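# Stand the coaster upright in the wooden rack's pocket

## Task

Put the coaster upright into the wooden rack's pocket so it rests on the pocket floor, oriented the way the reference image called manual shows, and knock nothing over.

## Robot and tools

Robot: one arm (yam_ultra) with a two-finger parallel gripper and a wrist camera, cam_wrist (672x504, fisheye). Its base sits at (0, 0, +0.212) m in the scene frame, tilted by quat_wxyz (+0.950, -0.100, +0.289, -0.056). A camera stand is fixed to the floor next to the table. Loose objects may occasionally get a brief push from outside.

Frame: every pose, target and reading uses the scene frame. Its origin lies on the table surface straight below the arm base; +z is up, and looking along +x, +y is to the left. Positions are in metres, orientations are unit quaternions written w first (qw, qx, qy, qz). The gripper's fingers point along its own +z and separate along its own y. end_effector_position is the pinch point midway between the pads, roughly 1 cm short of the fingertips. Reported pose can be a few cm off, more when reaching far.

A row is always 8 numbers: x, y, z, qw, qx, qy, qz, opening. The first seven are an absolute gripper pose in the scene frame. Opening runs -1 (closed) to +1 (fully open, 0.094 m); between those ends the fingers go to where grip_measured would read that value. To keep the fingers as they are, repeat the current command; writing 0 means half-closed, not 'unchanged'. To hold an orientation, repeat your intended quaternion in every row rather than copying a possibly drifted reported one.

execute_actions(actions, cameras): actions is a list of actions; each action is a list of 1 to 15 rows, one row per 1/30 s control step, and a short action keeps its last row for the remaining steps. Each target must lie within 0.6 m of the gripper's position at that action's start along each gripper axis, else the action is refused; if the first action fails this against the latest reported state, or any action is malformed, the whole call is refused. An empty actions list returns a status with all cameras. cameras: list of names, ["all"], or [] ; unknown names invalidate the call.

move(target, speed, blend, opening_speed, grip_force, blocking, cameras): drives the gripper in a straight line from its current Hand target to one row (absolute pose) or through a list of up to 15 rows, sharing a 10 s budget. speed is m/s, 0.002 to 2.9 (default 0.25), one value or one per leg; rotation is capped at twice that in rad/s. blend (m, per corner or one value) rounds intermediate corners; 0 stops at each. opening_speed: rate of the opening command per second on the -1..+1 scale, at least 0.2; use it for gentle closing. grip_force: newtons per pad, 10 to 50, persists once set; low values close slowly. blocking=false returns after about 0.5 s while the move runs; a new move then takes over. The path ignores obstacles, contact force grows with speed and with how far the target is past the contact, and fast moves overshoot. Avoid paths that pass near the arm's own base, which can flip the shoulder posture. The result adds a move: line, e.g. done (settled within 10 mm and 2 degrees), off_target, moving, held or fault, plus limits such as paced (pose clipped) or held (steps withheld). Neither done nor off_target proves contact or its absence.

wait(seconds 0 to 10, cameras): lets time pass holding the last command; a running move continues. stop(cameras): brakes a running move. zoom_image(camera "cam_wrist", region [x0, y0, x1, y1] pixels from top-left, at most 504x504): enlarges part of the latest wrist image. show_instructions(): shows the reference image(s). read_manual(section "licences"): licence texts only. finished_scene(scene): ends the current scene irreversibly; pass the current scene's number.

Controller: each step the commanded orientation is clipped to within 40 degrees of the measured one; position is favoured when both cannot be met, so large turns need several actions. Friction and load can leave the hand a few cm from the command in free air. Near the first joint's axis, small hand motions can swing the whole arm.

Results: gripper pose, Hand target, Tool commands, Joint positions (last entry is finger opening in m), joint velocities ('within noise' when still), joint torques (including gravity; joints 1 to 3 wrap at ±28 N m), grip_measured (same scale as opening; reads up to ~2.5 mm wide when empty, a few mm narrower than a squeezed hard part), grip_effort_nm (motor effort, negative = closing; not pad force), and for execute_actions some step positions. Squeeze jumps to the force limit about 0.06 below the first-touch reading. To release, command an opening clearly above grip_measured.

Motor heat: holding loads, stretched poses or pushing into unreachable targets heat motors, even while idle. MOTOR HOT appears at 75 °C; at 90 °C a fault folds the arm and it stops responding; at 100 °C it collapses.

Avoid: dropping the object you are placing or releasing it while it moves, fast impacts with the rack or table, hard pushes, and anything leaving the table. The placed object must end standing on the pocket floor in the pictured orientation and stay so once the gripper lets go.

Each tool is called as name(argument=value, ...) on one line, values as JSON.

Reference images:

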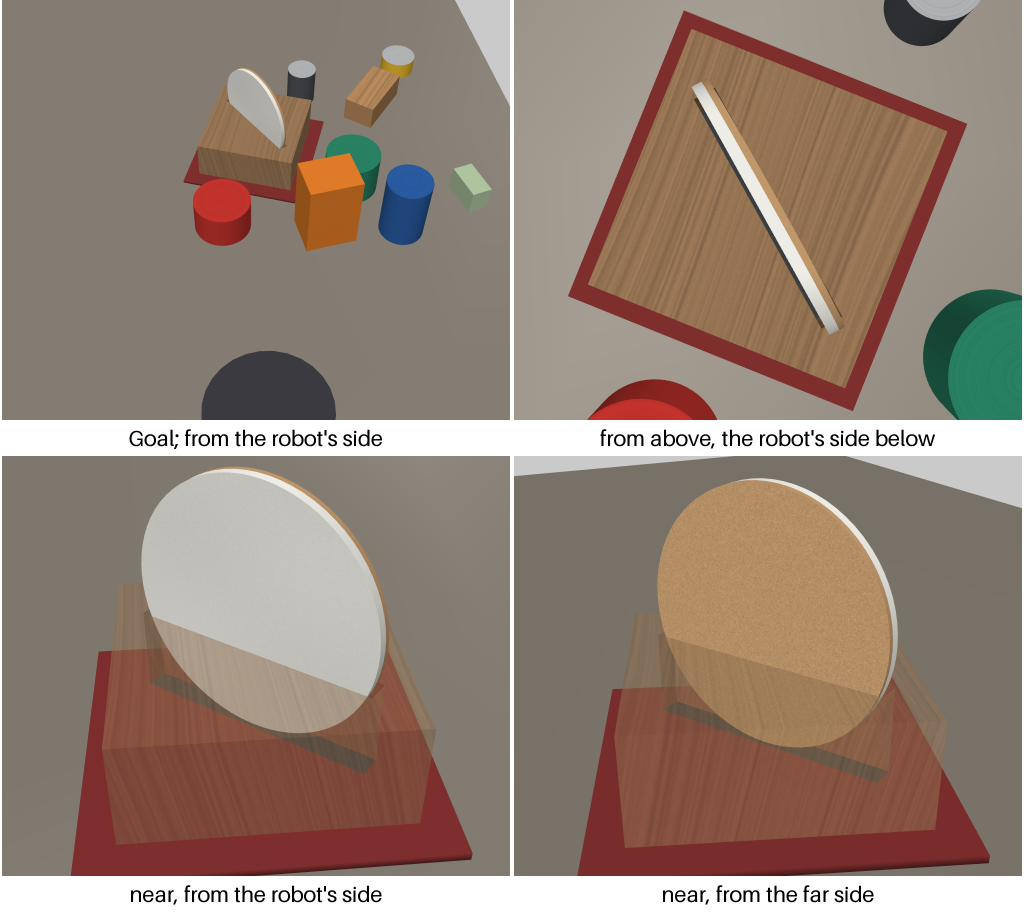

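## Session

execute_actions(actions=[])

Scene clock: 0.00 s.
end_effector_position=(+0.2291, -0.0178, +0.1865) grip_measured=+1.000 grip_effort_nm=n/a end_effector_quat_wxyz=(+0.149, +0.251, +0.957, +0.003)
Joint positions: [-0.42 0.4 0.344 -0.727 -0.475 0.225 0.094]
Joint velocities: within noise
Joint torques (N m): no reading
Heat: 27 °C.
Hand target: +0.2312, -0.0182, +0.1890; +0.153, +0.249, +0.956, +0.002
Tool commands: gripper/opening=+1.0

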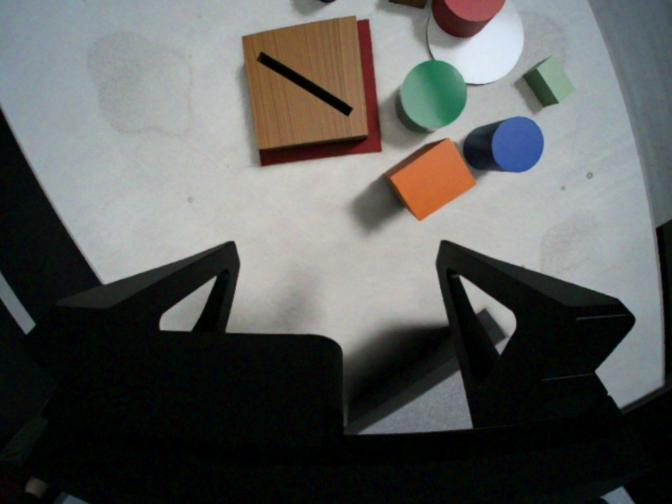

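move(target=[0.24, -0.10, 0.32, 0.2985, 0.2461, 0.9187, -0.08, 1.0], cameras=["cam_wrist"], speed=0.3)

Scene clock: 21.60 s.
end_effector_position=(+0.2352, -0.0996, +0.3129) grip_measured=+1.000 grip_effort_nm=-0.01 end_effector_quat_wxyz=(+0.289, +0.248, +0.921, -0.079)
Joint positions: [-1.638 0.835 0.725 -1.43 -1.12 -1.054 0.094]
Joint torques (N m): [-1.18 2.62 7.84 0.64 -0.55 -0.05]
Heat: 29 °C.
Hand target: +0.2401, -0.1001, +0.3197; +0.298, +0.246, +0.919, -0.081
Off the commanded pose: 0.009 m, 1 deg.
move: done
camera_calibration:
cam_wrist: T_world_to_cam=[[-0.506008, -0.862479, 0.00931659, 0.0300645], [-0.861829, 0.506002, 0.0348283, 0.241899], [-0.0347529, 0.00959408, -0.99935, 0.449988], [0, 0, 0, 1]] pos_world=[0.239327, -0.100789, 0.440991]

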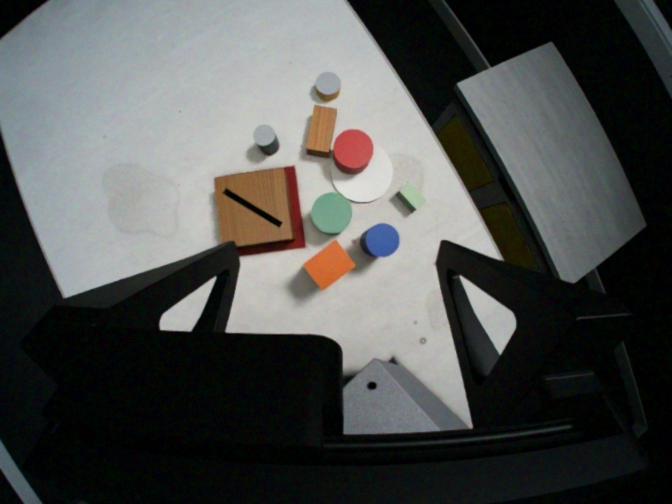

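zoom_image(camera="cam_wrist", region=[200, 50, 452, 302])

Scaled by 2.000 from the camera's 672x504 image, which has a finer 960x720 frame.

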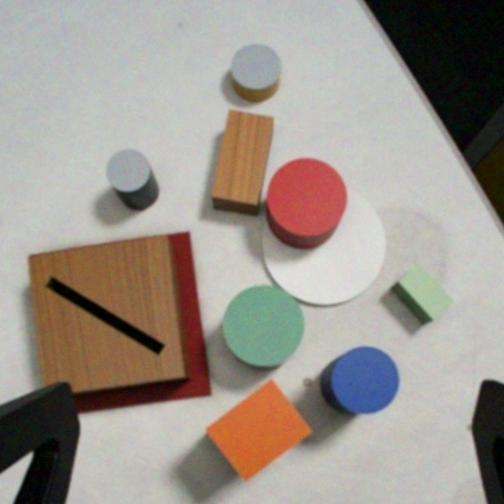

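move(target=[0.25, -0.16, 0.18, 0.2985, 0.2461, 0.9187, -0.08, 1.0], cameras=["cam_wrist"], speed=0.3)

zoom_image(camera="cam_wrist", region=[200, 0, 536, 252])

Scene clock: 96.63 s.
end_effector_position=(+0.2535, -0.1605, +0.1835) grip_measured=+1.000 grip_effort_nm=-0.01 end_effector_quat_wxyz=(+0.302, +0.240, +0.919, -0.079)
Joint positions: [-0.961 1.013 0.21 0.192 -0.775 0.012 0.094]
Joint torques (N m): [-0.92 -1.22 4.66 1.3 0.08 0.07]
Heat: 30 °C.
Hand target: +0.2499, -0.1600, +0.1801; +0.298, +0.246, +0.919, -0.080
Off the commanded pose: 0.005 m, 1 deg.
move: done
camera_calibration:
cam_wrist: T_world_to_cam=[[-0.492598, -0.870213, 0.00874223, -0.0165444], [-0.87019, 0.492659, 0.00743844, 0.297987], [-0.01078, -0.00394325, -0.999934, 0.313743], [0, 0, 0, 1]] pos_world=[0.254538, -0.159966, 0.311651]

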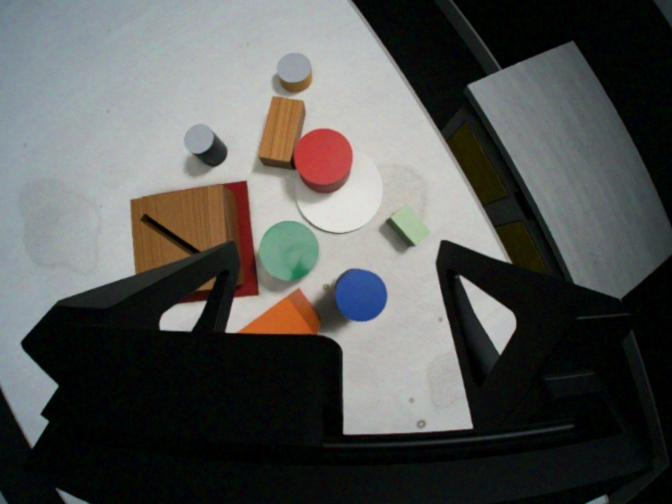

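Scaled by 1.500 from the camera's 672x504 image, which has a finer 960x720 frame.

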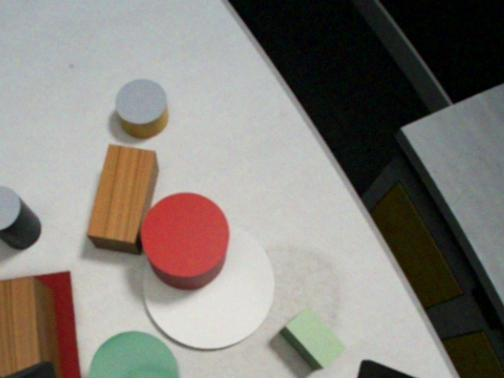

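move(target=[0.342, -0.196, 0.15, 0.0, 0.887, 0.4617, 0.0, 0.5], cameras=["cam_wrist"], speed=0.5)

zoom_image(camera="cam_wrist", region=[168, 150, 504, 402])

Scene clock: 117.67 s.
end_effector_position=(+0.3418, -0.1925, +0.1497) grip_measured=+0.502 grip_effort_nm=-0.12 end_effector_quat_wxyz=(+0.004, +0.883, +0.470, +0.001)
Joint positions: [-0.669 1.679 1.206 -0.753 -0.534 1.473 0.071]
Joint torques (N m): [-4.46 -6.53 7.27 0.24 -0.04 0.03]
Heat: 29 °C.
Hand target: +0.3420, -0.1960, +0.1501; +0.000, +0.887, +0.462, +0.000
Off the commanded pose: 0.003 m, 1 deg.
move: done
camera_calibration:
cam_wrist: T_world_to_cam=[[-0.830446, 0.557098, 0.00130923, 0.390788], [0.447056, 0.665005, 0.598256, -0.114664], [0.332416, 0.497405, -0.801304, 0.230216], [0, 0, 0, 1]] pos_world=[0.299262, -0.255966, 0.25256]

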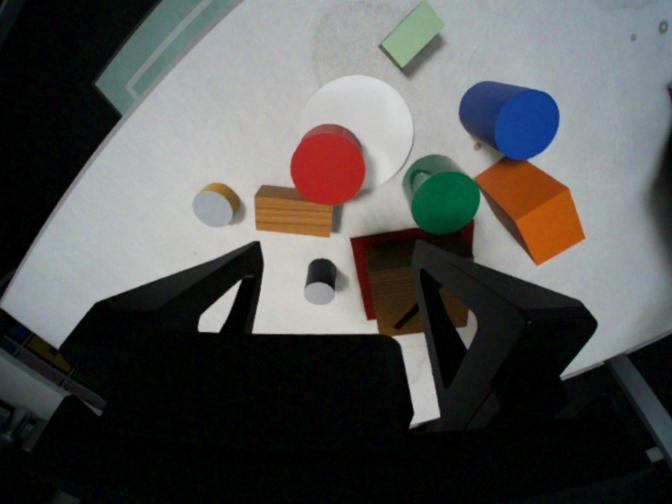

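Scaled by 1.500 from the camera's 672x504 image, which has a finer 960x720 frame.

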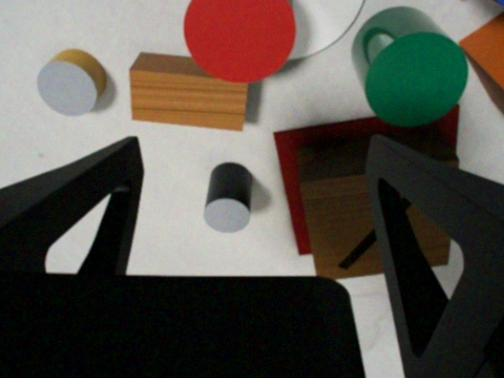

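move(target=[[0.346, -0.1995, 0.08, 0.0, 0.887, 0.4617, 0.0, 0.5], [0.346, -0.1995, 0.03, 0.0, 0.887, 0.4617, 0.0, 0.5]], cameras=["cam_wrist"], speed=[0.2, 0.1])

Scene clock: 131.90 s.
end_effector_position=(+0.3529, -0.1978, +0.0355) grip_measured=+0.502 grip_effort_nm=-0.12 end_effector_quat_wxyz=(+0.002, +0.884, +0.467, +0.010)
Joint positions: [-0.51 1.962 1.174 -0.349 -0.489 1.652 0.071]
Joint torques (N m): [-4.19 -8.06 3.36 0.48 0.14 0.06]
Heat: 29 °C.
Hand target: +0.3460, -0.1994, +0.0302; +0.000, +0.887, +0.462, +0.000
Off the commanded pose: 0.009 m, 1 deg.
move: done
camera_calibration:
cam_wrist: T_world_to_cam=[[-0.826968, 0.562233, -0.00414452, 0.403063], [0.44281, 0.65582, 0.611408, -0.0485226], [0.346472, 0.50378, -0.791304, 0.133606], [0, 0, 0, 1]] pos_world=[0.308516, -0.262102, 0.137061]

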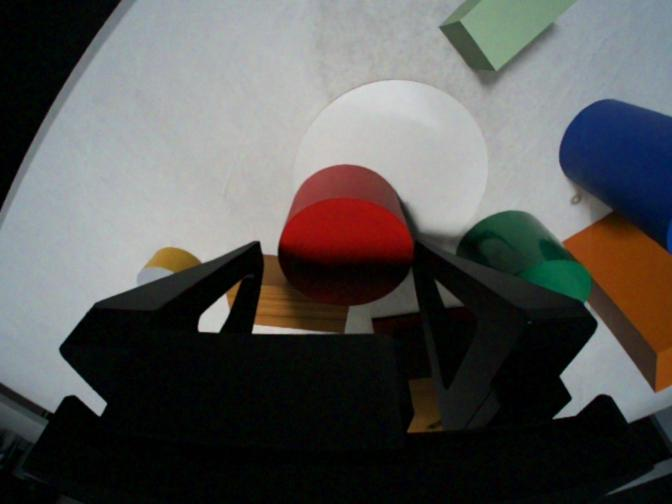

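move(target=[0.339, -0.196, 0.025, 0.0, 0.887, 0.4617, 0.0, 0.5], cameras=["cam_wrist"], speed=0.1)

Scene clock: 136.17 s.
end_effector_position=(+0.3465, -0.1956, +0.0307) grip_measured=+0.502 grip_effort_nm=-0.12 end_effector_quat_wxyz=(+0.003, +0.884, +0.467, +0.010)
Joint positions: [-0.507 1.962 1.14 -0.311 -0.487 1.658 0.071]
Joint torques (N m): [-4.03 -8.06 2.95 0.47 0.15 0.05]
Heat: 29 °C.
Hand target: +0.3390, -0.1960, +0.0252; +0.000, +0.887, +0.462, +0.000
Off the commanded pose: 0.009 m, 1 deg.
move: done
camera_calibration:
cam_wrist: T_world_to_cam=[[-0.826327, 0.563157, -0.0061798, 0.396462], [0.442664, 0.656232, 0.611072, -0.044001], [0.348185, 0.502209, -0.791551, 0.13003], [0, 0, 0, 1]] pos_world=[0.301811, -0.259698, 0.132263]

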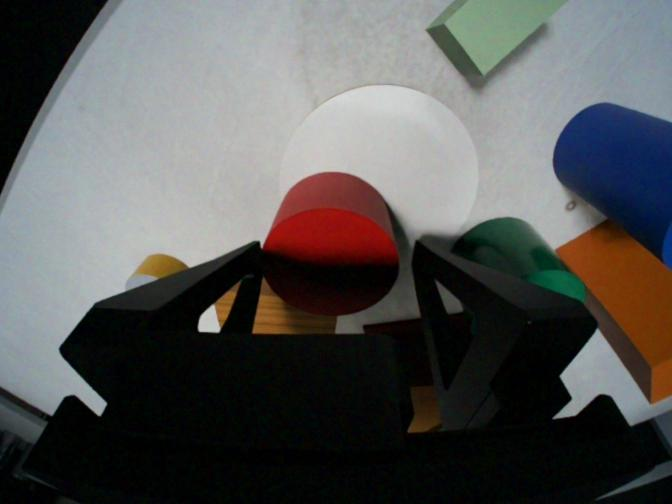

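move(target=[0.333, -0.2085, 0.025, 0.0, 0.887, 0.4617, 0.0, 0.5], cameras=["cam_wrist"], speed=0.1)

Scene clock: 148.27 s.
end_effector_position=(+0.3388, -0.2006, +0.0269) grip_measured=+0.502 grip_effort_nm=-0.12 end_effector_quat_wxyz=(+0.000, +0.884, +0.468, +0.005)
Joint positions: [-0.52 1.982 1.14 -0.31 -0.487 1.635 0.071]
Joint torques (N m): [-5.85 -7.61 4.16 0.4 -0.01 -0.06]
Heat: 28 °C.
Hand target: +0.3331, -0.2083, +0.0252; +0.000, +0.887, +0.462, +0.000
Off the commanded pose: 0.010 m, 1 deg.
move: done
camera_calibration:
cam_wrist: T_world_to_cam=[[-0.827998, 0.560709, 0.00498584, 0.392687], [0.448475, 0.656873, 0.606125, -0.0367486], [0.336585, 0.504106, -0.795354, 0.136589], [0, 0, 0, 1]] pos_world=[0.295651, -0.264899, 0.128953]

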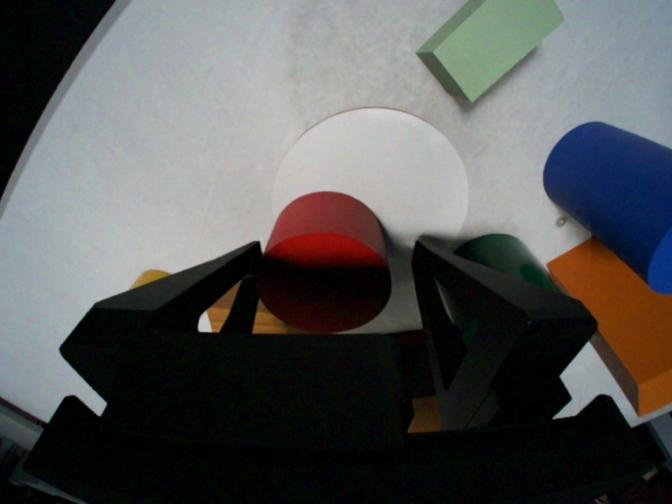

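move(target=[0.336, -0.2135, 0.024, 0.0, 0.887, 0.4617, 0.0, 0.5], cameras=["cam_wrist"], speed=0.1)

Scene clock: 151.90 s.
end_effector_position=(+0.3412, -0.2054, +0.0249) grip_measured=+0.502 grip_effort_nm=-0.12 end_effector_quat_wxyz=(+0.002, +0.883, +0.469, +0.005)
Joint positions: [-0.523 1.999 1.159 -0.31 -0.487 1.63 0.071]
Joint torques (N m): [-6.08 -7.62 5 0.29 -0.02 -0.06]
Heat: 28 °C.
Hand target: +0.3359, -0.2134, +0.0241; +0.000, +0.887, +0.462, +0.000
Off the commanded pose: 0.010 m, 1 deg.
move: done
camera_calibration:
cam_wrist: T_world_to_cam=[[-0.82997, 0.557808, 0.00090092, 0.397493], [0.444586, 0.660528, 0.605018, -0.0313924], [0.336889, 0.502547, -0.796211, 0.136299], [0, 0, 0, 1]] pos_world=[0.297946, -0.269486, 0.127158]

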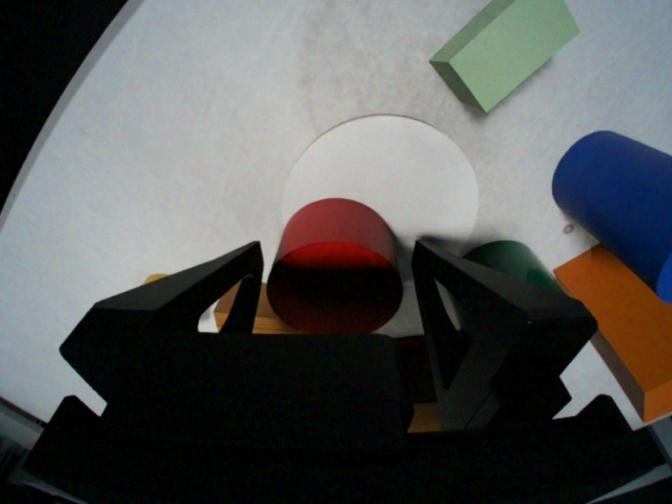

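move(target=[0.336, -0.2135, 0.024, 0.0, 0.887, 0.4617, 0.0, 0.08], cameras=["cam_wrist"], speed=0.1, grip_force=25, opening_speed=0.4)

Scene clock: 155.00 s.
end_effector_position=(+0.3412, -0.2054, +0.0249) grip_measured=+0.219 grip_effort_nm=-0.57 end_effector_quat_wxyz=(+0.002, +0.883, +0.470, +0.005)
Joint positions: [-0.523 1.999 1.159 -0.31 -0.487 1.629 0.057]
Joint torques (N m): [-6.06 -7.66 5.01 0.29 -0.03 -0.06]
Heat: 28 °C.
Hand target: +0.3359, -0.2134, +0.0241; +0.000, +0.887, +0.462, +0.000
Off the commanded pose: 0.010 m, 1 deg.
grip_force (N): 25
move: done
camera_calibration:
cam_wrist: T_world_to_cam=[[-0.830198, 0.557468, 0.000945725, 0.397464], [0.444324, 0.660674, 0.605051, -0.0312792], [0.336671, 0.502732, -0.796186, 0.136411], [0, 0, 0, 1]] pos_world=[0.297947, -0.269486, 0.127158]

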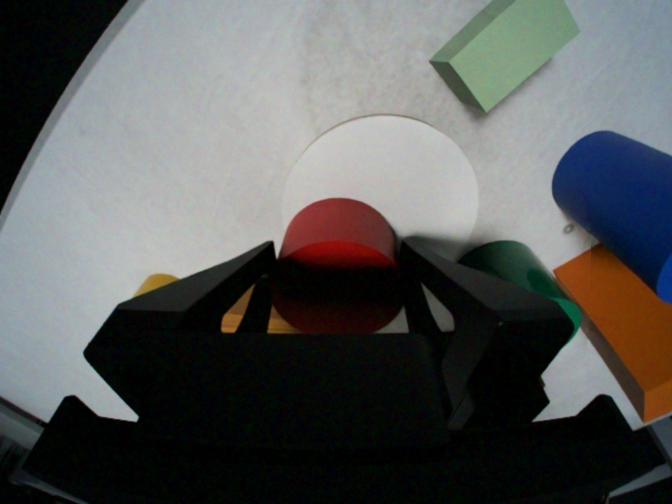

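move(target=[[0.336, -0.2135, 0.08, 0.0, 0.887, 0.4617, 0.0, 0.08], [0.36, -0.08, 0.19, 0.0, 0.7986, 0.6018, 0.0, 0.08], [0.40, 0.15, 0.15, 0.0, 0.5736, 0.8192, 0.0, 0.08]], cameras=["cam_wrist"], speed=[0.15, 0.4, 0.4], blend=[0.02, 0.05, 0])

Scene clock: 163.07 s.
end_effector_position=(+0.3957, +0.1509, +0.1499) grip_measured=+0.219 grip_effort_nm=-0.58 end_effector_quat_wxyz=(-0.004, +0.572, +0.821, +0.007)
Joint positions: [0.517 1.43 1.262 -0.779 0.058 1.592 0.057]
Joint torques (N m): [0.4 -8.23 8.77 0.28 0.14 0.05]
Heat: 28 °C.
Hand target: +0.3999, +0.1501, +0.1501; +0.000, +0.573, +0.819, +0.000
Off the commanded pose: 0.004 m, 1 deg.
grip_force (N): 25
move: done
camera_calibration:
cam_wrist: T_world_to_cam=[[-0.937376, -0.34831, 0.00268359, 0.422893], [-0.27416, 0.742531, 0.611133, -0.0954566], [-0.214856, 0.572126, -0.791523, 0.245415], [0, 0, 0, 1]] pos_world=[0.422968, 0.0777691, 0.251453]

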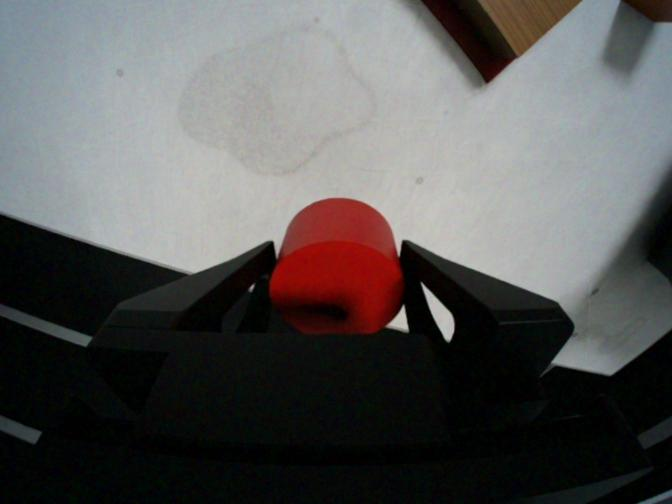

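move(target=[[0.402, 0.15, 0.05, 0.0, 0.5736, 0.8192, 0.0, 0.08], [0.402, 0.15, 0.02, 0.0, 0.5736, 0.8192, 0.0, 0.08]], cameras=["cam_wrist"], speed=[0.25, 0.04], blend=[0.01, 0])

Scene clock: 168.43 s.
end_effector_position=(+0.4022, +0.1525, +0.0258) grip_measured=+0.219 grip_effort_nm=-0.58 end_effector_quat_wxyz=(+0.001, +0.574, +0.819, +0.004)
Joint positions: [0.496 1.765 1.217 -0.395 0.058 1.581 0.057]
Joint torques (N m): [-0.13 -9.14 5.08 0.52 -0.03 -0.05]
Heat: 29 °C.
Hand target: +0.4019, +0.1501, +0.0201; +0.000, +0.574, +0.819, +0.000
Off the commanded pose: 0.006 m, 0 deg.
grip_force (N): 25
move: done
camera_calibration:
cam_wrist: T_world_to_cam=[[-0.939482, -0.342596, 0.000895498, 0.42995], [-0.273332, 0.751114, 0.60093, -0.0204123], [-0.206549, 0.564318, -0.799301, 0.145725], [0, 0, 0, 1]] pos_world=[0.428451, 0.0803959, 0.12836]

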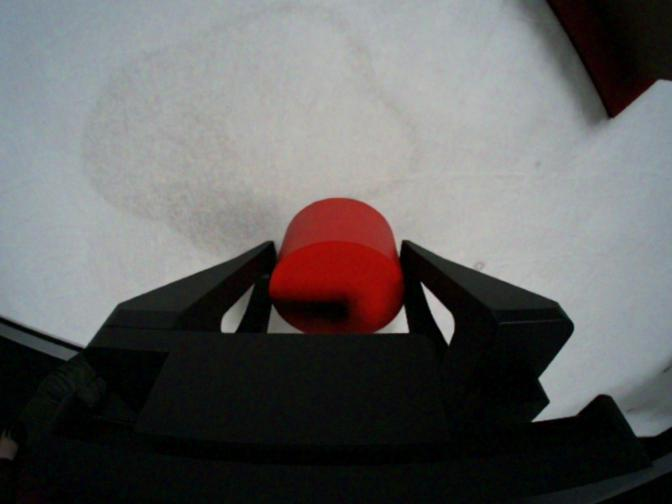

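move(target=[0.402, 0.148, 0.010, 0.0, 0.5736, 0.8192, 0.0, 0.08], speed=0.03)

Scene clock: 171.53 s.
end_effector_position=(+0.4035, +0.1512, +0.0208) grip_measured=+0.219 grip_effort_nm=-0.58 end_effector_quat_wxyz=(+0.002, +0.574, +0.819, +0.006)
Joint positions: [0.489 1.779 1.217 -0.376 0.052 1.576 0.057]
Joint torques (N m): [-0.16 -8.06 5.05 0.59 -0.01 -0.03]
Heat: 29 °C.
Hand target: +0.4018, +0.1479, +0.0104; +0.000, +0.574, +0.819, +0.000
Off the commanded pose: 0.011 m, 1 deg.
grip_force (N): 25
move: off_target

move(target=[0.402, 0.148, 0.003, 0.0, 0.5736, 0.8192, 0.0, 0.08], cameras=["cam_wrist"], speed=0.03)

Scene clock: 173.43 s.
end_effector_position=(+0.4032, +0.1512, +0.0202) grip_measured=+0.219 grip_effort_nm=-0.58 end_effector_quat_wxyz=(+0.001, +0.574, +0.819, +0.006)
Joint positions: [0.489 1.781 1.217 -0.375 0.052 1.576 0.057]
Joint torques (N m): [-0.29 -6.65 5.2 0.74 -0.03 -0.06]
Heat: 29 °C.
Hand target: +0.4014, +0.1477, +0.0039; +0.000, +0.574, +0.819, +0.000
Off the commanded pose: 0.017 m, 1 deg.
grip_force (N): 25
move: off_target
camera_calibration:
cam_wrist: T_world_to_cam=[[-0.939513, -0.342506, -0.0022551, 0.430413], [-0.274634, 0.749368, 0.602514, -0.0149536], [-0.204675, 0.566689, -0.798105, 0.141062], [0, 0, 0, 1]] pos_world=[0.429144, 0.078687, 0.122562]

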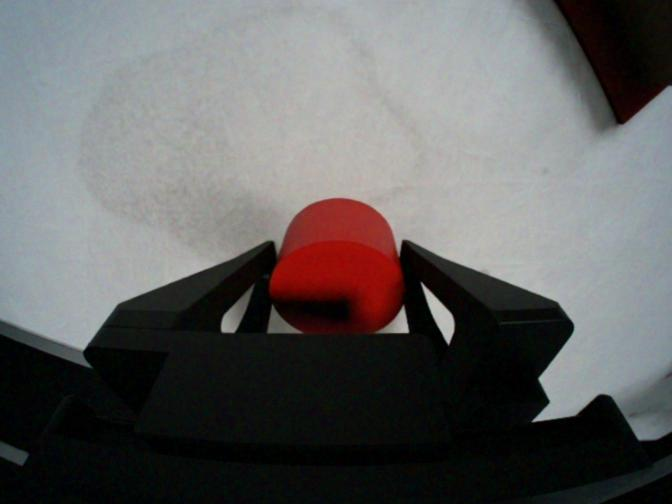

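move(target=[[0.402, 0.148, 0.014, 0.0, 0.5736, 0.8192, 0.0, 0.6], [0.402, 0.148, 0.15, 0.0, 0.5736, 0.8192, 0.0, 0.6]], cameras=["cam_wrist"], speed=[0.05, 0.2], opening_speed=0.8, grip_force=50)

Scene clock: 178.87 s.
end_effector_position=(+0.3984, +0.1475, +0.1416) grip_measured=+0.598 grip_effort_nm=0.10 end_effector_quat_wxyz=(-0.008, +0.573, +0.820, -0.002)
Joint positions: [0.502 1.464 1.28 -0.779 0.053 1.585 0.075]
Joint torques (N m): [0.85 -10.91 7.58 0.23 0.15 0.05]
Heat: 29 °C.
Hand target: +0.4019, +0.1479, +0.1498; +0.000, +0.574, +0.819, +0.000
Off the commanded pose: 0.009 m, 1 deg.
move: done
camera_calibration:
cam_wrist: T_world_to_cam=[[-0.938357, -0.345039, 0.0208235, 0.421603], [-0.262047, 0.749355, 0.608111, -0.0925586], [-0.225426, 0.565169, -0.793579, 0.246891], [0, 0, 0, 1]] pos_world=[0.427015, 0.0752937, 0.243434]

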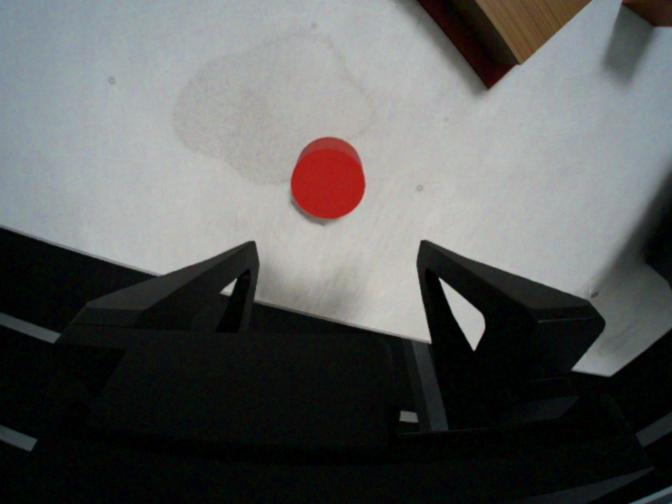

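move(target=[[0.36, 0.0, 0.20, 0.0, 0.7071, 0.7071, 0.0, 0.6], [0.314, -0.20, 0.10, 0.0, 0.7934, 0.6088, 0.0, 1.0]], cameras=["cam_wrist"], speed=[0.5, 0.4], blend=[0.06, 0])

Scene clock: 194.43 s.
end_effector_position=(+0.3104, -0.1938, +0.0991) grip_measured=+0.998 grip_effort_nm=0.10 end_effector_quat_wxyz=(-0.007, +0.795, +0.607, -0.002)
Joint positions: [-0.645 1.757 1.055 -0.536 -0.526 1.16 0.094]
Joint torques (N m): [-4.64 -7.04 5.82 0.45 -0.05 -0.06]
Heat: 29 °C.
Hand target: +0.3140, -0.1999, +0.1001; +0.000, +0.793, +0.609, +0.000
Off the commanded pose: 0.007 m, 1 deg.
move: done
camera_calibration:
cam_wrist: T_world_to_cam=[[-0.96501, 0.261244, 0.0225237, 0.347719], [0.221455, 0.766001, 0.60349, 0.0196855], [0.140405, 0.587362, -0.797053, 0.277329], [0, 0, 0, 1]] pos_world=[0.292254, -0.268811, 0.201334]

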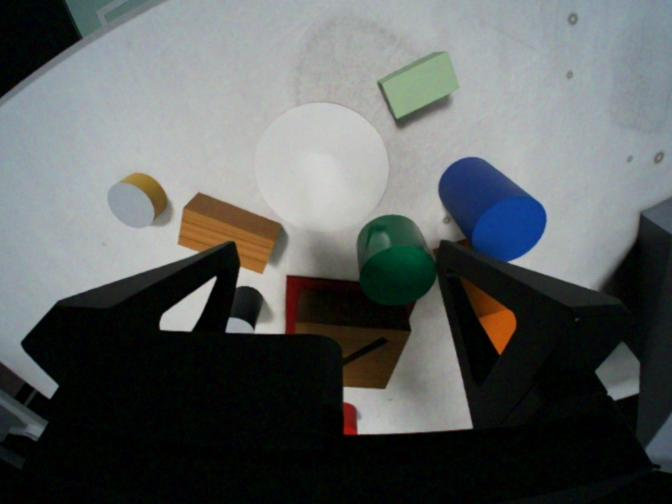

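move(target=[0.3225, -0.211, 0.04, 0.0, 0.7934, 0.6088, 0.0, 1.0], cameras=["cam_wrist"], speed=0.15)

Scene clock: 202.73 s.
end_effector_position=(+0.3210, -0.2056, +0.0427) grip_measured=+0.998 grip_effort_nm=0.10 end_effector_quat_wxyz=(-0.005, +0.793, +0.610, +0.006)
Joint positions: [-0.577 1.943 1.097 -0.347 -0.516 1.232 0.094]
Joint torques (N m): [-4.31 -7.53 5.04 0.44 0.13 0.03]
Heat: 29 °C.
Hand target: +0.3225, -0.2110, +0.0401; +0.000, +0.793, +0.609, +0.000
Off the commanded pose: 0.006 m, 1 deg.
move: done
camera_calibration:
cam_wrist: T_world_to_cam=[[-0.966891, 0.255013, 0.00944256, 0.3622], [0.207375, 0.763628, 0.611447, 0.0640387], [0.148716, 0.593161, -0.791229, 0.236116], [0, 0, 0, 1]] pos_world=[0.301814, -0.281322, 0.144246]

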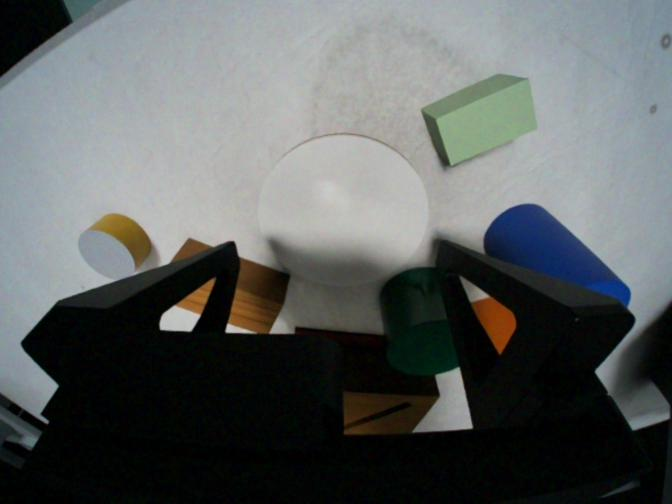

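move(target=[0.317, -0.2165, 0.018, 0.0, 0.7934, 0.6088, 0.0, 1.0], cameras=["cam_wrist"], speed=0.1)

zoom_image(camera="cam_wrist", region=[200, 130, 480, 340])

Scene clock: 210.40 s.
end_effector_position=(+0.3150, -0.2114, +0.0215) grip_measured=+0.998 grip_effort_nm=0.10 end_effector_quat_wxyz=(-0.005, +0.793, +0.609, +0.005)
Joint positions: [-0.568 2.013 1.097 -0.271 -0.511 1.244 0.094]
Joint torques (N m): [-4.27 -7.53 4.88 0.43 0.15 0.06]
Heat: 29 °C.
Hand target: +0.3171, -0.2164, +0.0182; +0.000, +0.793, +0.609, +0.000
Off the commanded pose: 0.006 m, 1 deg.
move: done
camera_calibration:
cam_wrist: T_world_to_cam=[[-0.966311, 0.257202, 0.00944059, 0.358314], [0.20925, 0.763738, 0.61067, 0.0821511], [0.149856, 0.592073, -0.791829, 0.223149], [0, 0, 0, 1]] pos_world=[0.295613, -0.287022, 0.123146]

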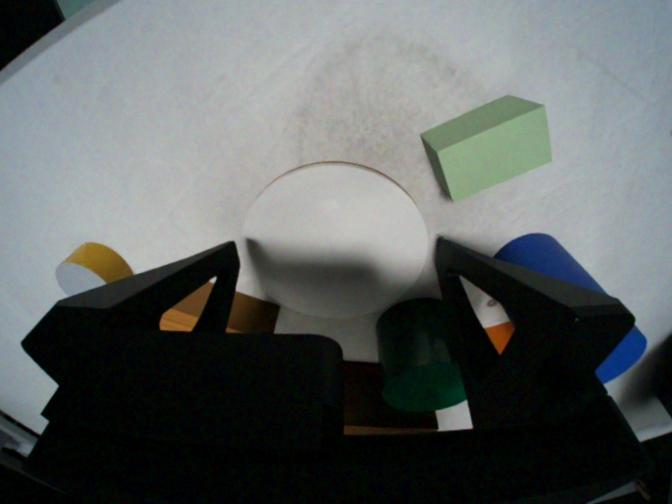

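Scaled by 1.800 from the camera's 672x504 image, which has a finer 960x720 frame.

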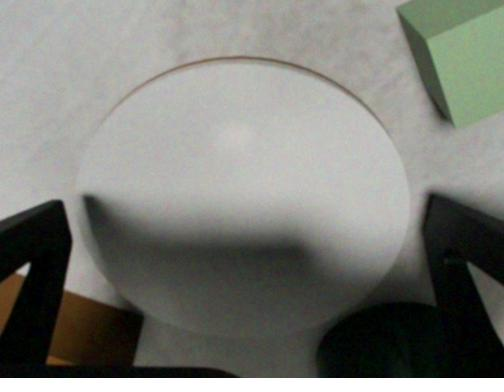

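move(target=[0.3185, -0.2167, 0.006, 0.0, 0.7934, 0.6088, 0.0, 1.0], cameras=["cam_wrist"], speed=0.03)

zoom_image(camera="cam_wrist", region=[200, 130, 480, 340])

Scene clock: 221.70 s.
end_effector_position=(+0.3173, -0.2117, +0.0104) grip_measured=+0.998 grip_effort_nm=0.10 end_effector_quat_wxyz=(-0.005, +0.793, +0.609, +0.006)
Joint positions: [-0.551 2.048 1.111 -0.241 -0.505 1.262 0.094]
Joint torques (N m): [-4.31 -7.5 4.55 0.49 0.14 0.04]
Heat: 28 °C.
Hand target: +0.3186, -0.2167, +0.0062; +0.000, +0.793, +0.609, +0.000
Off the commanded pose: 0.007 m, 1 deg.
move: done
camera_calibration:
cam_wrist: T_world_to_cam=[[-0.966423, 0.256797, 0.00907452, 0.360677], [0.208668, 0.76371, 0.610905, 0.0888773], [0.149948, 0.592286, -0.791652, 0.214128], [0, 0, 0, 1]] pos_world=[0.297912, -0.287322, 0.111946]

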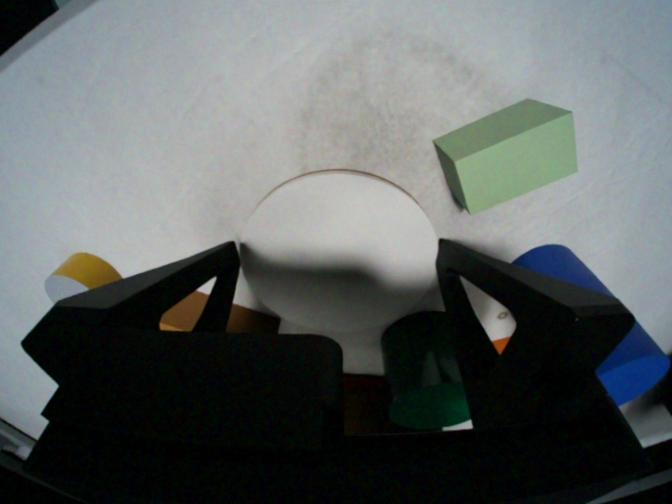

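Scaled by 1.800 from the camera's 672x504 image, which has a finer 960x720 frame.

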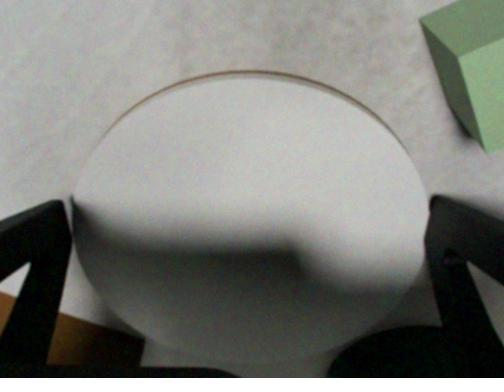

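move(target=[[0.3185, -0.2167, 0.022, 0.0, 0.7934, 0.6088, 0.0, 1.0], [0.313, -0.237, 0.020, 0.0, 0.7934, 0.6088, 0.0, 1.0]], cameras=["cam_wrist"], speed=[0.1, 0.1], blend=[0.005, 0])

zoom_image(camera="cam_wrist", region=[200, 130, 480, 340])

Scene clock: 308.27 s.
end_effector_position=(+0.3191, -0.2324, +0.0217) grip_measured=+0.998 grip_effort_nm=0.10 end_effector_quat_wxyz=(+0.006, +0.789, +0.615, +0.003)
Joint positions: [-0.6 2.055 1.158 -0.284 -0.511 1.206 0.094]
Joint torques (N m): [-6 -7.61 4.55 0.29 -0.05 -0.09]
Heat: 28 °C.
Hand target: +0.3130, -0.2369, +0.0201; +0.000, +0.793, +0.609, +0.000
Off the commanded pose: 0.008 m, 1 deg.
move: done
camera_calibration:
cam_wrist: T_world_to_cam=[[-0.970244, 0.242093, -0.0042924, 0.36572], [0.191806, 0.779284, 0.596596, 0.106598], [0.147777, 0.57802, -0.80253, 0.232755], [0, 0, 0, 1]] pos_world=[0.299996, -0.306145, 0.124767]

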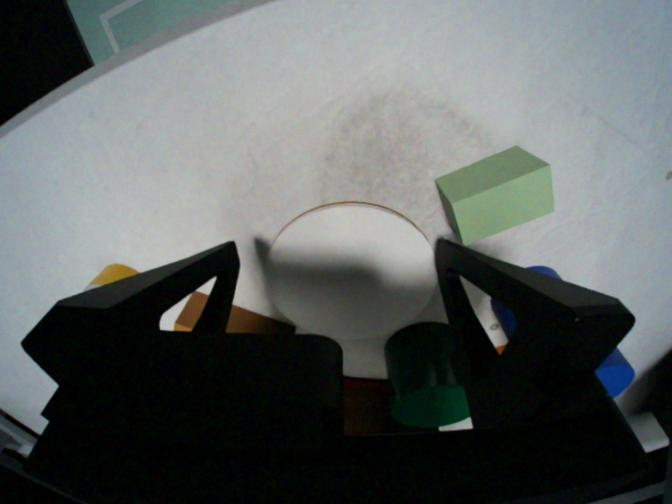

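Scaled by 1.800 from the camera's 672x504 image, which has a finer 960x720 frame.

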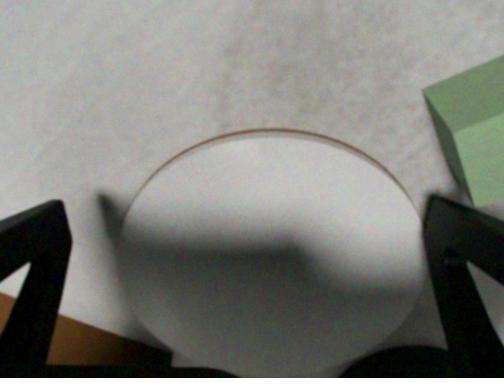

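move(target=[0.3065, -0.2352, 0.012, 0.0, 0.7934, 0.6088, 0.0, 1.0], cameras=["cam_wrist"], speed=0.1)

zoom_image(camera="cam_wrist", region=[200, 130, 480, 340])

Scene clock: 313.80 s.
end_effector_position=(+0.3157, -0.2334, +0.0168) grip_measured=+0.998 grip_effort_nm=0.10 end_effector_quat_wxyz=(+0.006, +0.789, +0.615, +0.003)
Joint positions: [-0.6 2.07 1.152 -0.264 -0.511 1.205 0.094]
Joint torques (N m): [-5.56 -7.61 2.62 0.48 -0.04 0]
Heat: 27 °C.
Hand target: +0.3065, -0.2351, +0.0122; +0.000, +0.793, +0.609, +0.000
Off the commanded pose: 0.011 m, 1 deg.
move: off_target
camera_calibration:
cam_wrist: T_world_to_cam=[[-0.970243, 0.242103, -0.00372104, 0.3627], [0.192103, 0.779038, 0.596821, 0.110882], [0.147391, 0.578347, -0.802366, 0.230061], [0, 0, 0, 1]] pos_world=[0.296697, -0.307247, 0.119766]

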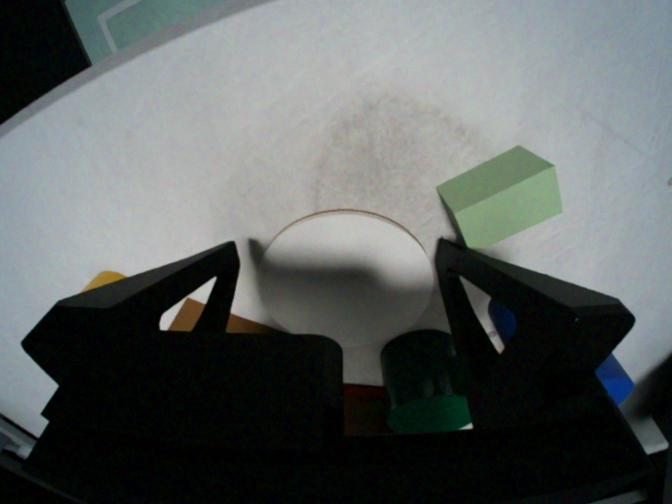

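Scaled by 1.800 from the camera's 672x504 image, which has a finer 960x720 frame.

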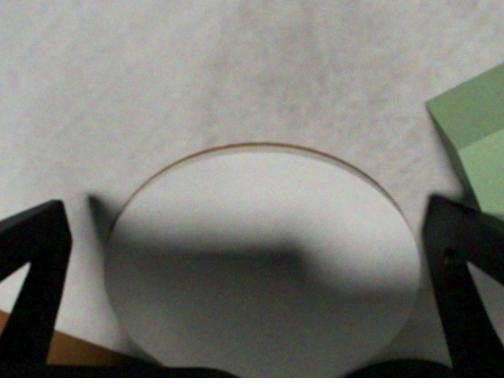

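move(target=[0.2985, -0.2345, 0.012, 0.0, 0.7934, 0.6088, 0.0, 1.0], cameras=["cam_wrist"], speed=0.1)

zoom_image(camera="cam_wrist", region=[200, 130, 480, 340])

Scene clock: 317.07 s.
end_effector_position=(+0.3074, -0.2293, +0.0135) grip_measured=+0.998 grip_effort_nm=0.10 end_effector_quat_wxyz=(+0.001, +0.788, +0.615, +0.002)
Joint positions: [-0.6 2.07 1.121 -0.244 -0.513 1.199 0.094]
Joint torques (N m): [-6.38 -7.82 2.41 0.48 -0.07 -0.07]
Heat: 27 °C.
Hand target: +0.2986, -0.2343, +0.0122; +0.000, +0.793, +0.609, +0.000
Off the commanded pose: 0.010 m, 1 deg.
move: done
camera_calibration:
cam_wrist: T_world_to_cam=[[-0.970415, 0.241411, 0.00400513, 0.353454], [0.195314, 0.77515, 0.600829, 0.109283], [0.141942, 0.583835, -0.799368, 0.229221], [0, 0, 0, 1]] pos_world=[0.289116, -0.303866, 0.116156]

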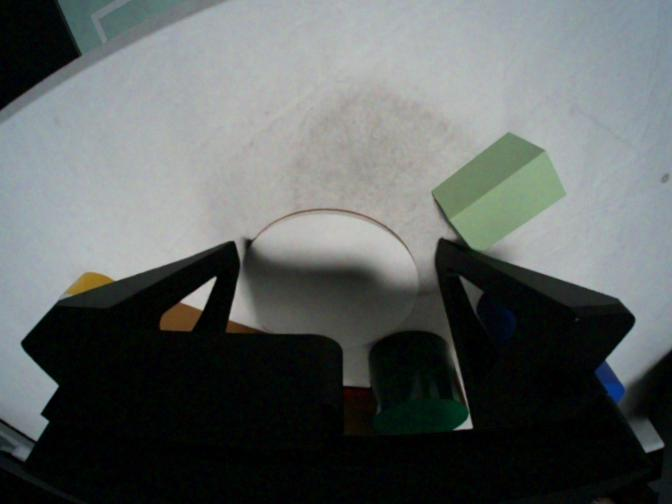

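Scaled by 1.800 from the camera's 672x504 image, which has a finer 960x720 frame.

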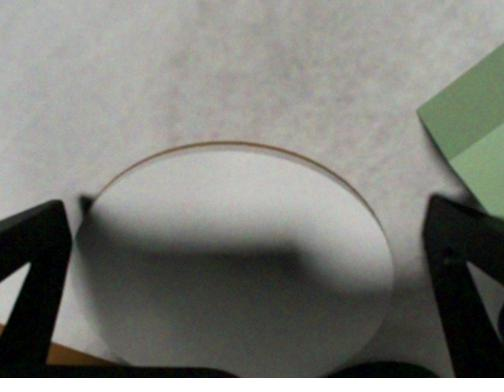

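move(target=[0.3045, -0.2365, 0.010, 0.0, 0.7934, 0.6088, 0.0, 1.0], cameras=["cam_wrist"], speed=0.1)

zoom_image(camera="cam_wrist", region=[200, 130, 480, 340])

Scene clock: 321.30 s.
end_effector_position=(+0.3074, -0.2304, +0.0118) grip_measured=+0.998 grip_effort_nm=0.10 end_effector_quat_wxyz=(+0.001, +0.789, +0.615, +0.002)
Joint positions: [-0.6 2.078 1.128 -0.244 -0.513 1.199 0.094]
Joint torques (N m): [-5.76 -7.49 4.52 0.36 -0.02 0.03]
Heat: 27 °C.
Hand target: +0.3044, -0.2364, +0.0101; +0.000, +0.793, +0.609, +0.000
Off the commanded pose: 0.007 m, 1 deg.
move: done
camera_calibration:
cam_wrist: T_world_to_cam=[[-0.970225, 0.242148, 0.00518422, 0.35379], [0.196521, 0.774538, 0.601224, 0.110717], [0.14157, 0.584341, -0.799064, 0.22871], [0, 0, 0, 1]] pos_world=[0.289119, -0.305069, 0.114355]

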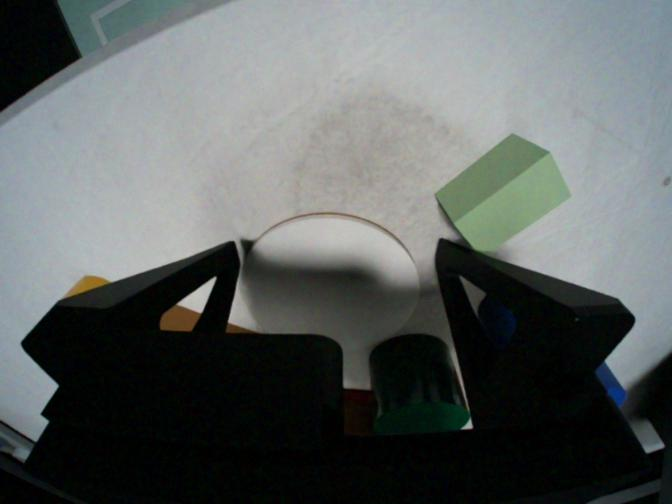

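Scaled by 1.800 from the camera's 672x504 image, which has a finer 960x720 frame.

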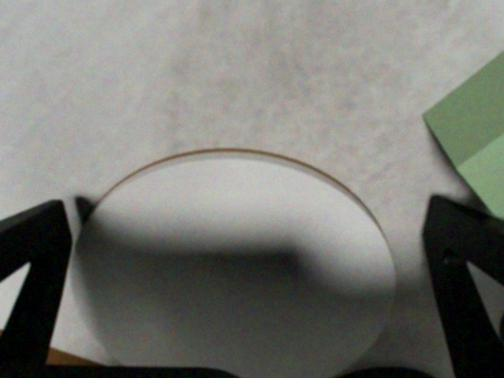

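move(target=[0.3095, -0.2380, 0.010, 0.0, 0.7934, 0.6088, 0.0, 1.0], cameras=["cam_wrist"], speed=0.1)

zoom_image(camera="cam_wrist", region=[200, 130, 480, 340])

Scene clock: 325.23 s.
end_effector_position=(+0.3148, -0.2348, +0.0132) grip_measured=+0.998 grip_effort_nm=0.10 end_effector_quat_wxyz=(+0.007, +0.787, +0.617, +0.004)
Joint positions: [-0.6 2.083 1.151 -0.247 -0.513 1.201 0.094]
Joint torques (N m): [-5.46 -7.46 4.56 0.32 -0.01 0.05]
Heat: 27 °C.
Hand target: +0.3094, -0.2379, +0.0101; +0.000, +0.793, +0.609, +0.000
Off the commanded pose: 0.007 m, 2 deg.
move: done
camera_calibration:
cam_wrist: T_world_to_cam=[[-0.971775, 0.235793, -0.00743935, 0.3612], [0.18481, 0.7805, 0.597214, 0.116969], [0.146626, 0.578983, -0.802047, 0.228463], [0, 0, 0, 1]] pos_world=[0.29589, -0.308739, 0.11607]

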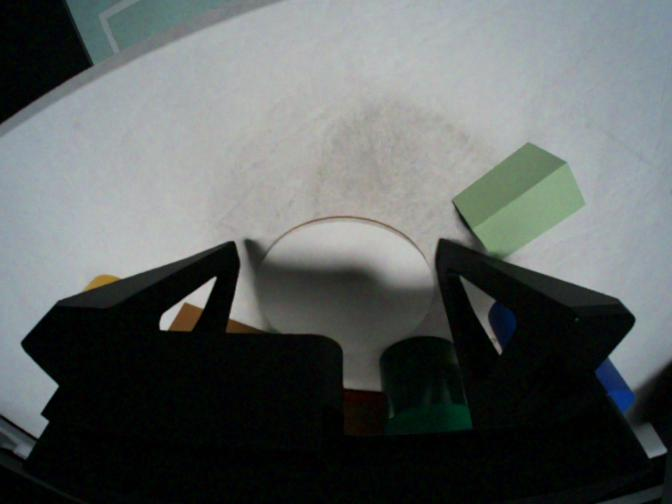

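Scaled by 1.800 from the camera's 672x504 image, which has a finer 960x720 frame.

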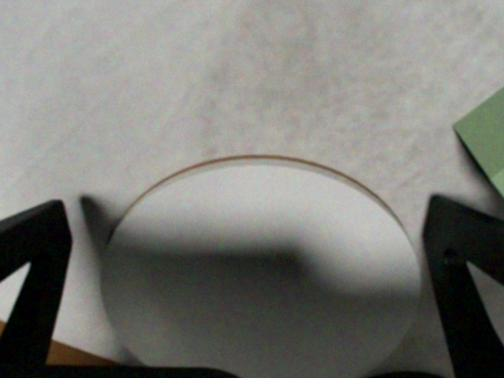

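move(target=[0.3022, -0.2358, 0.009, 0.0, 0.7934, 0.6088, 0.0, 1.0], cameras=["cam_wrist"], speed=0.1)

zoom_image(camera="cam_wrist", region=[200, 130, 480, 340])

Scene clock: 330.67 s.
end_effector_position=(+0.3106, -0.2327, +0.0119) grip_measured=+0.998 grip_effort_nm=0.10 end_effector_quat_wxyz=(+0.003, +0.788, +0.616, +0.003)
Joint positions: [-0.6 2.083 1.14 -0.245 -0.513 1.201 0.094]
Joint torques (N m): [-5.86 -7.82 2.47 0.47 -0.04 0]
Heat: 27 °C.
Hand target: +0.3022, -0.2356, +0.0091; +0.000, +0.793, +0.609, +0.000
Off the commanded pose: 0.009 m, 1 deg.
move: done
camera_calibration:
cam_wrist: T_world_to_cam=[[-0.970728, 0.240181, -0.0000770152, 0.357217], [0.192172, 0.776884, 0.599601, 0.113682], [0.144073, 0.582035, -0.800299, 0.228411], [0, 0, 0, 1]] pos_world=[0.292007, -0.307057, 0.114661]

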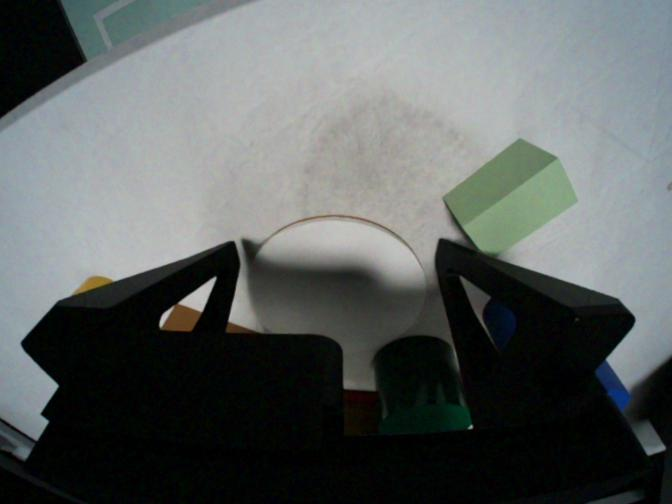

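Scaled by 1.800 from the camera's 672x504 image, which has a finer 960x720 frame.

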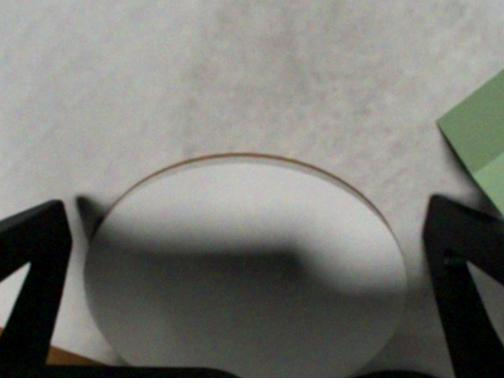

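move(target=[0.3020, -0.2380, 0.0025, 0.0, 0.7934, 0.6088, 0.0, 1.0], cameras=["cam_wrist"], speed=0.03)

zoom_image(camera="cam_wrist", region=[200, 130, 480, 340])

Scene clock: 337.43 s.
end_effector_position=(+0.3065, -0.2338, +0.0060) grip_measured=+0.998 grip_effort_nm=0.10 end_effector_quat_wxyz=(+0.001, +0.789, +0.614, +0.002)
Joint positions: [-0.6 2.104 1.14 -0.231 -0.513 1.201 0.094]
Joint torques (N m): [-5.55 -7.57 3.38 0.47 0 0.05]
Heat: 27 °C.
Hand target: +0.3019, -0.2379, +0.0026; +0.000, +0.793, +0.609, +0.000
Off the commanded pose: 0.007 m, 1 deg.
move: done
camera_calibration:
cam_wrist: T_world_to_cam=[[-0.969958, 0.243217, 0.00523231, 0.35392], [0.197396, 0.774288, 0.601259, 0.116702], [0.142185, 0.584229, -0.799037, 0.22599], [0, 0, 0, 1]] pos_world=[0.288118, -0.30847, 0.108555]

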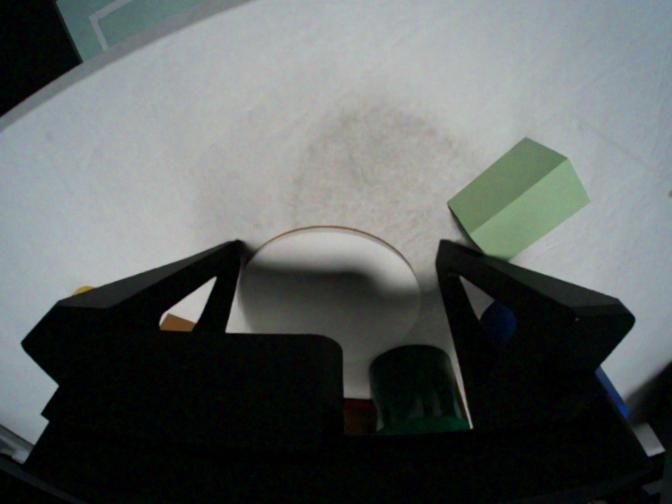

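Scaled by 1.800 from the camera's 672x504 image, which has a finer 960x720 frame.

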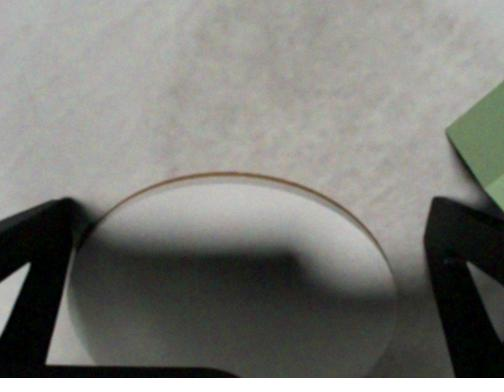

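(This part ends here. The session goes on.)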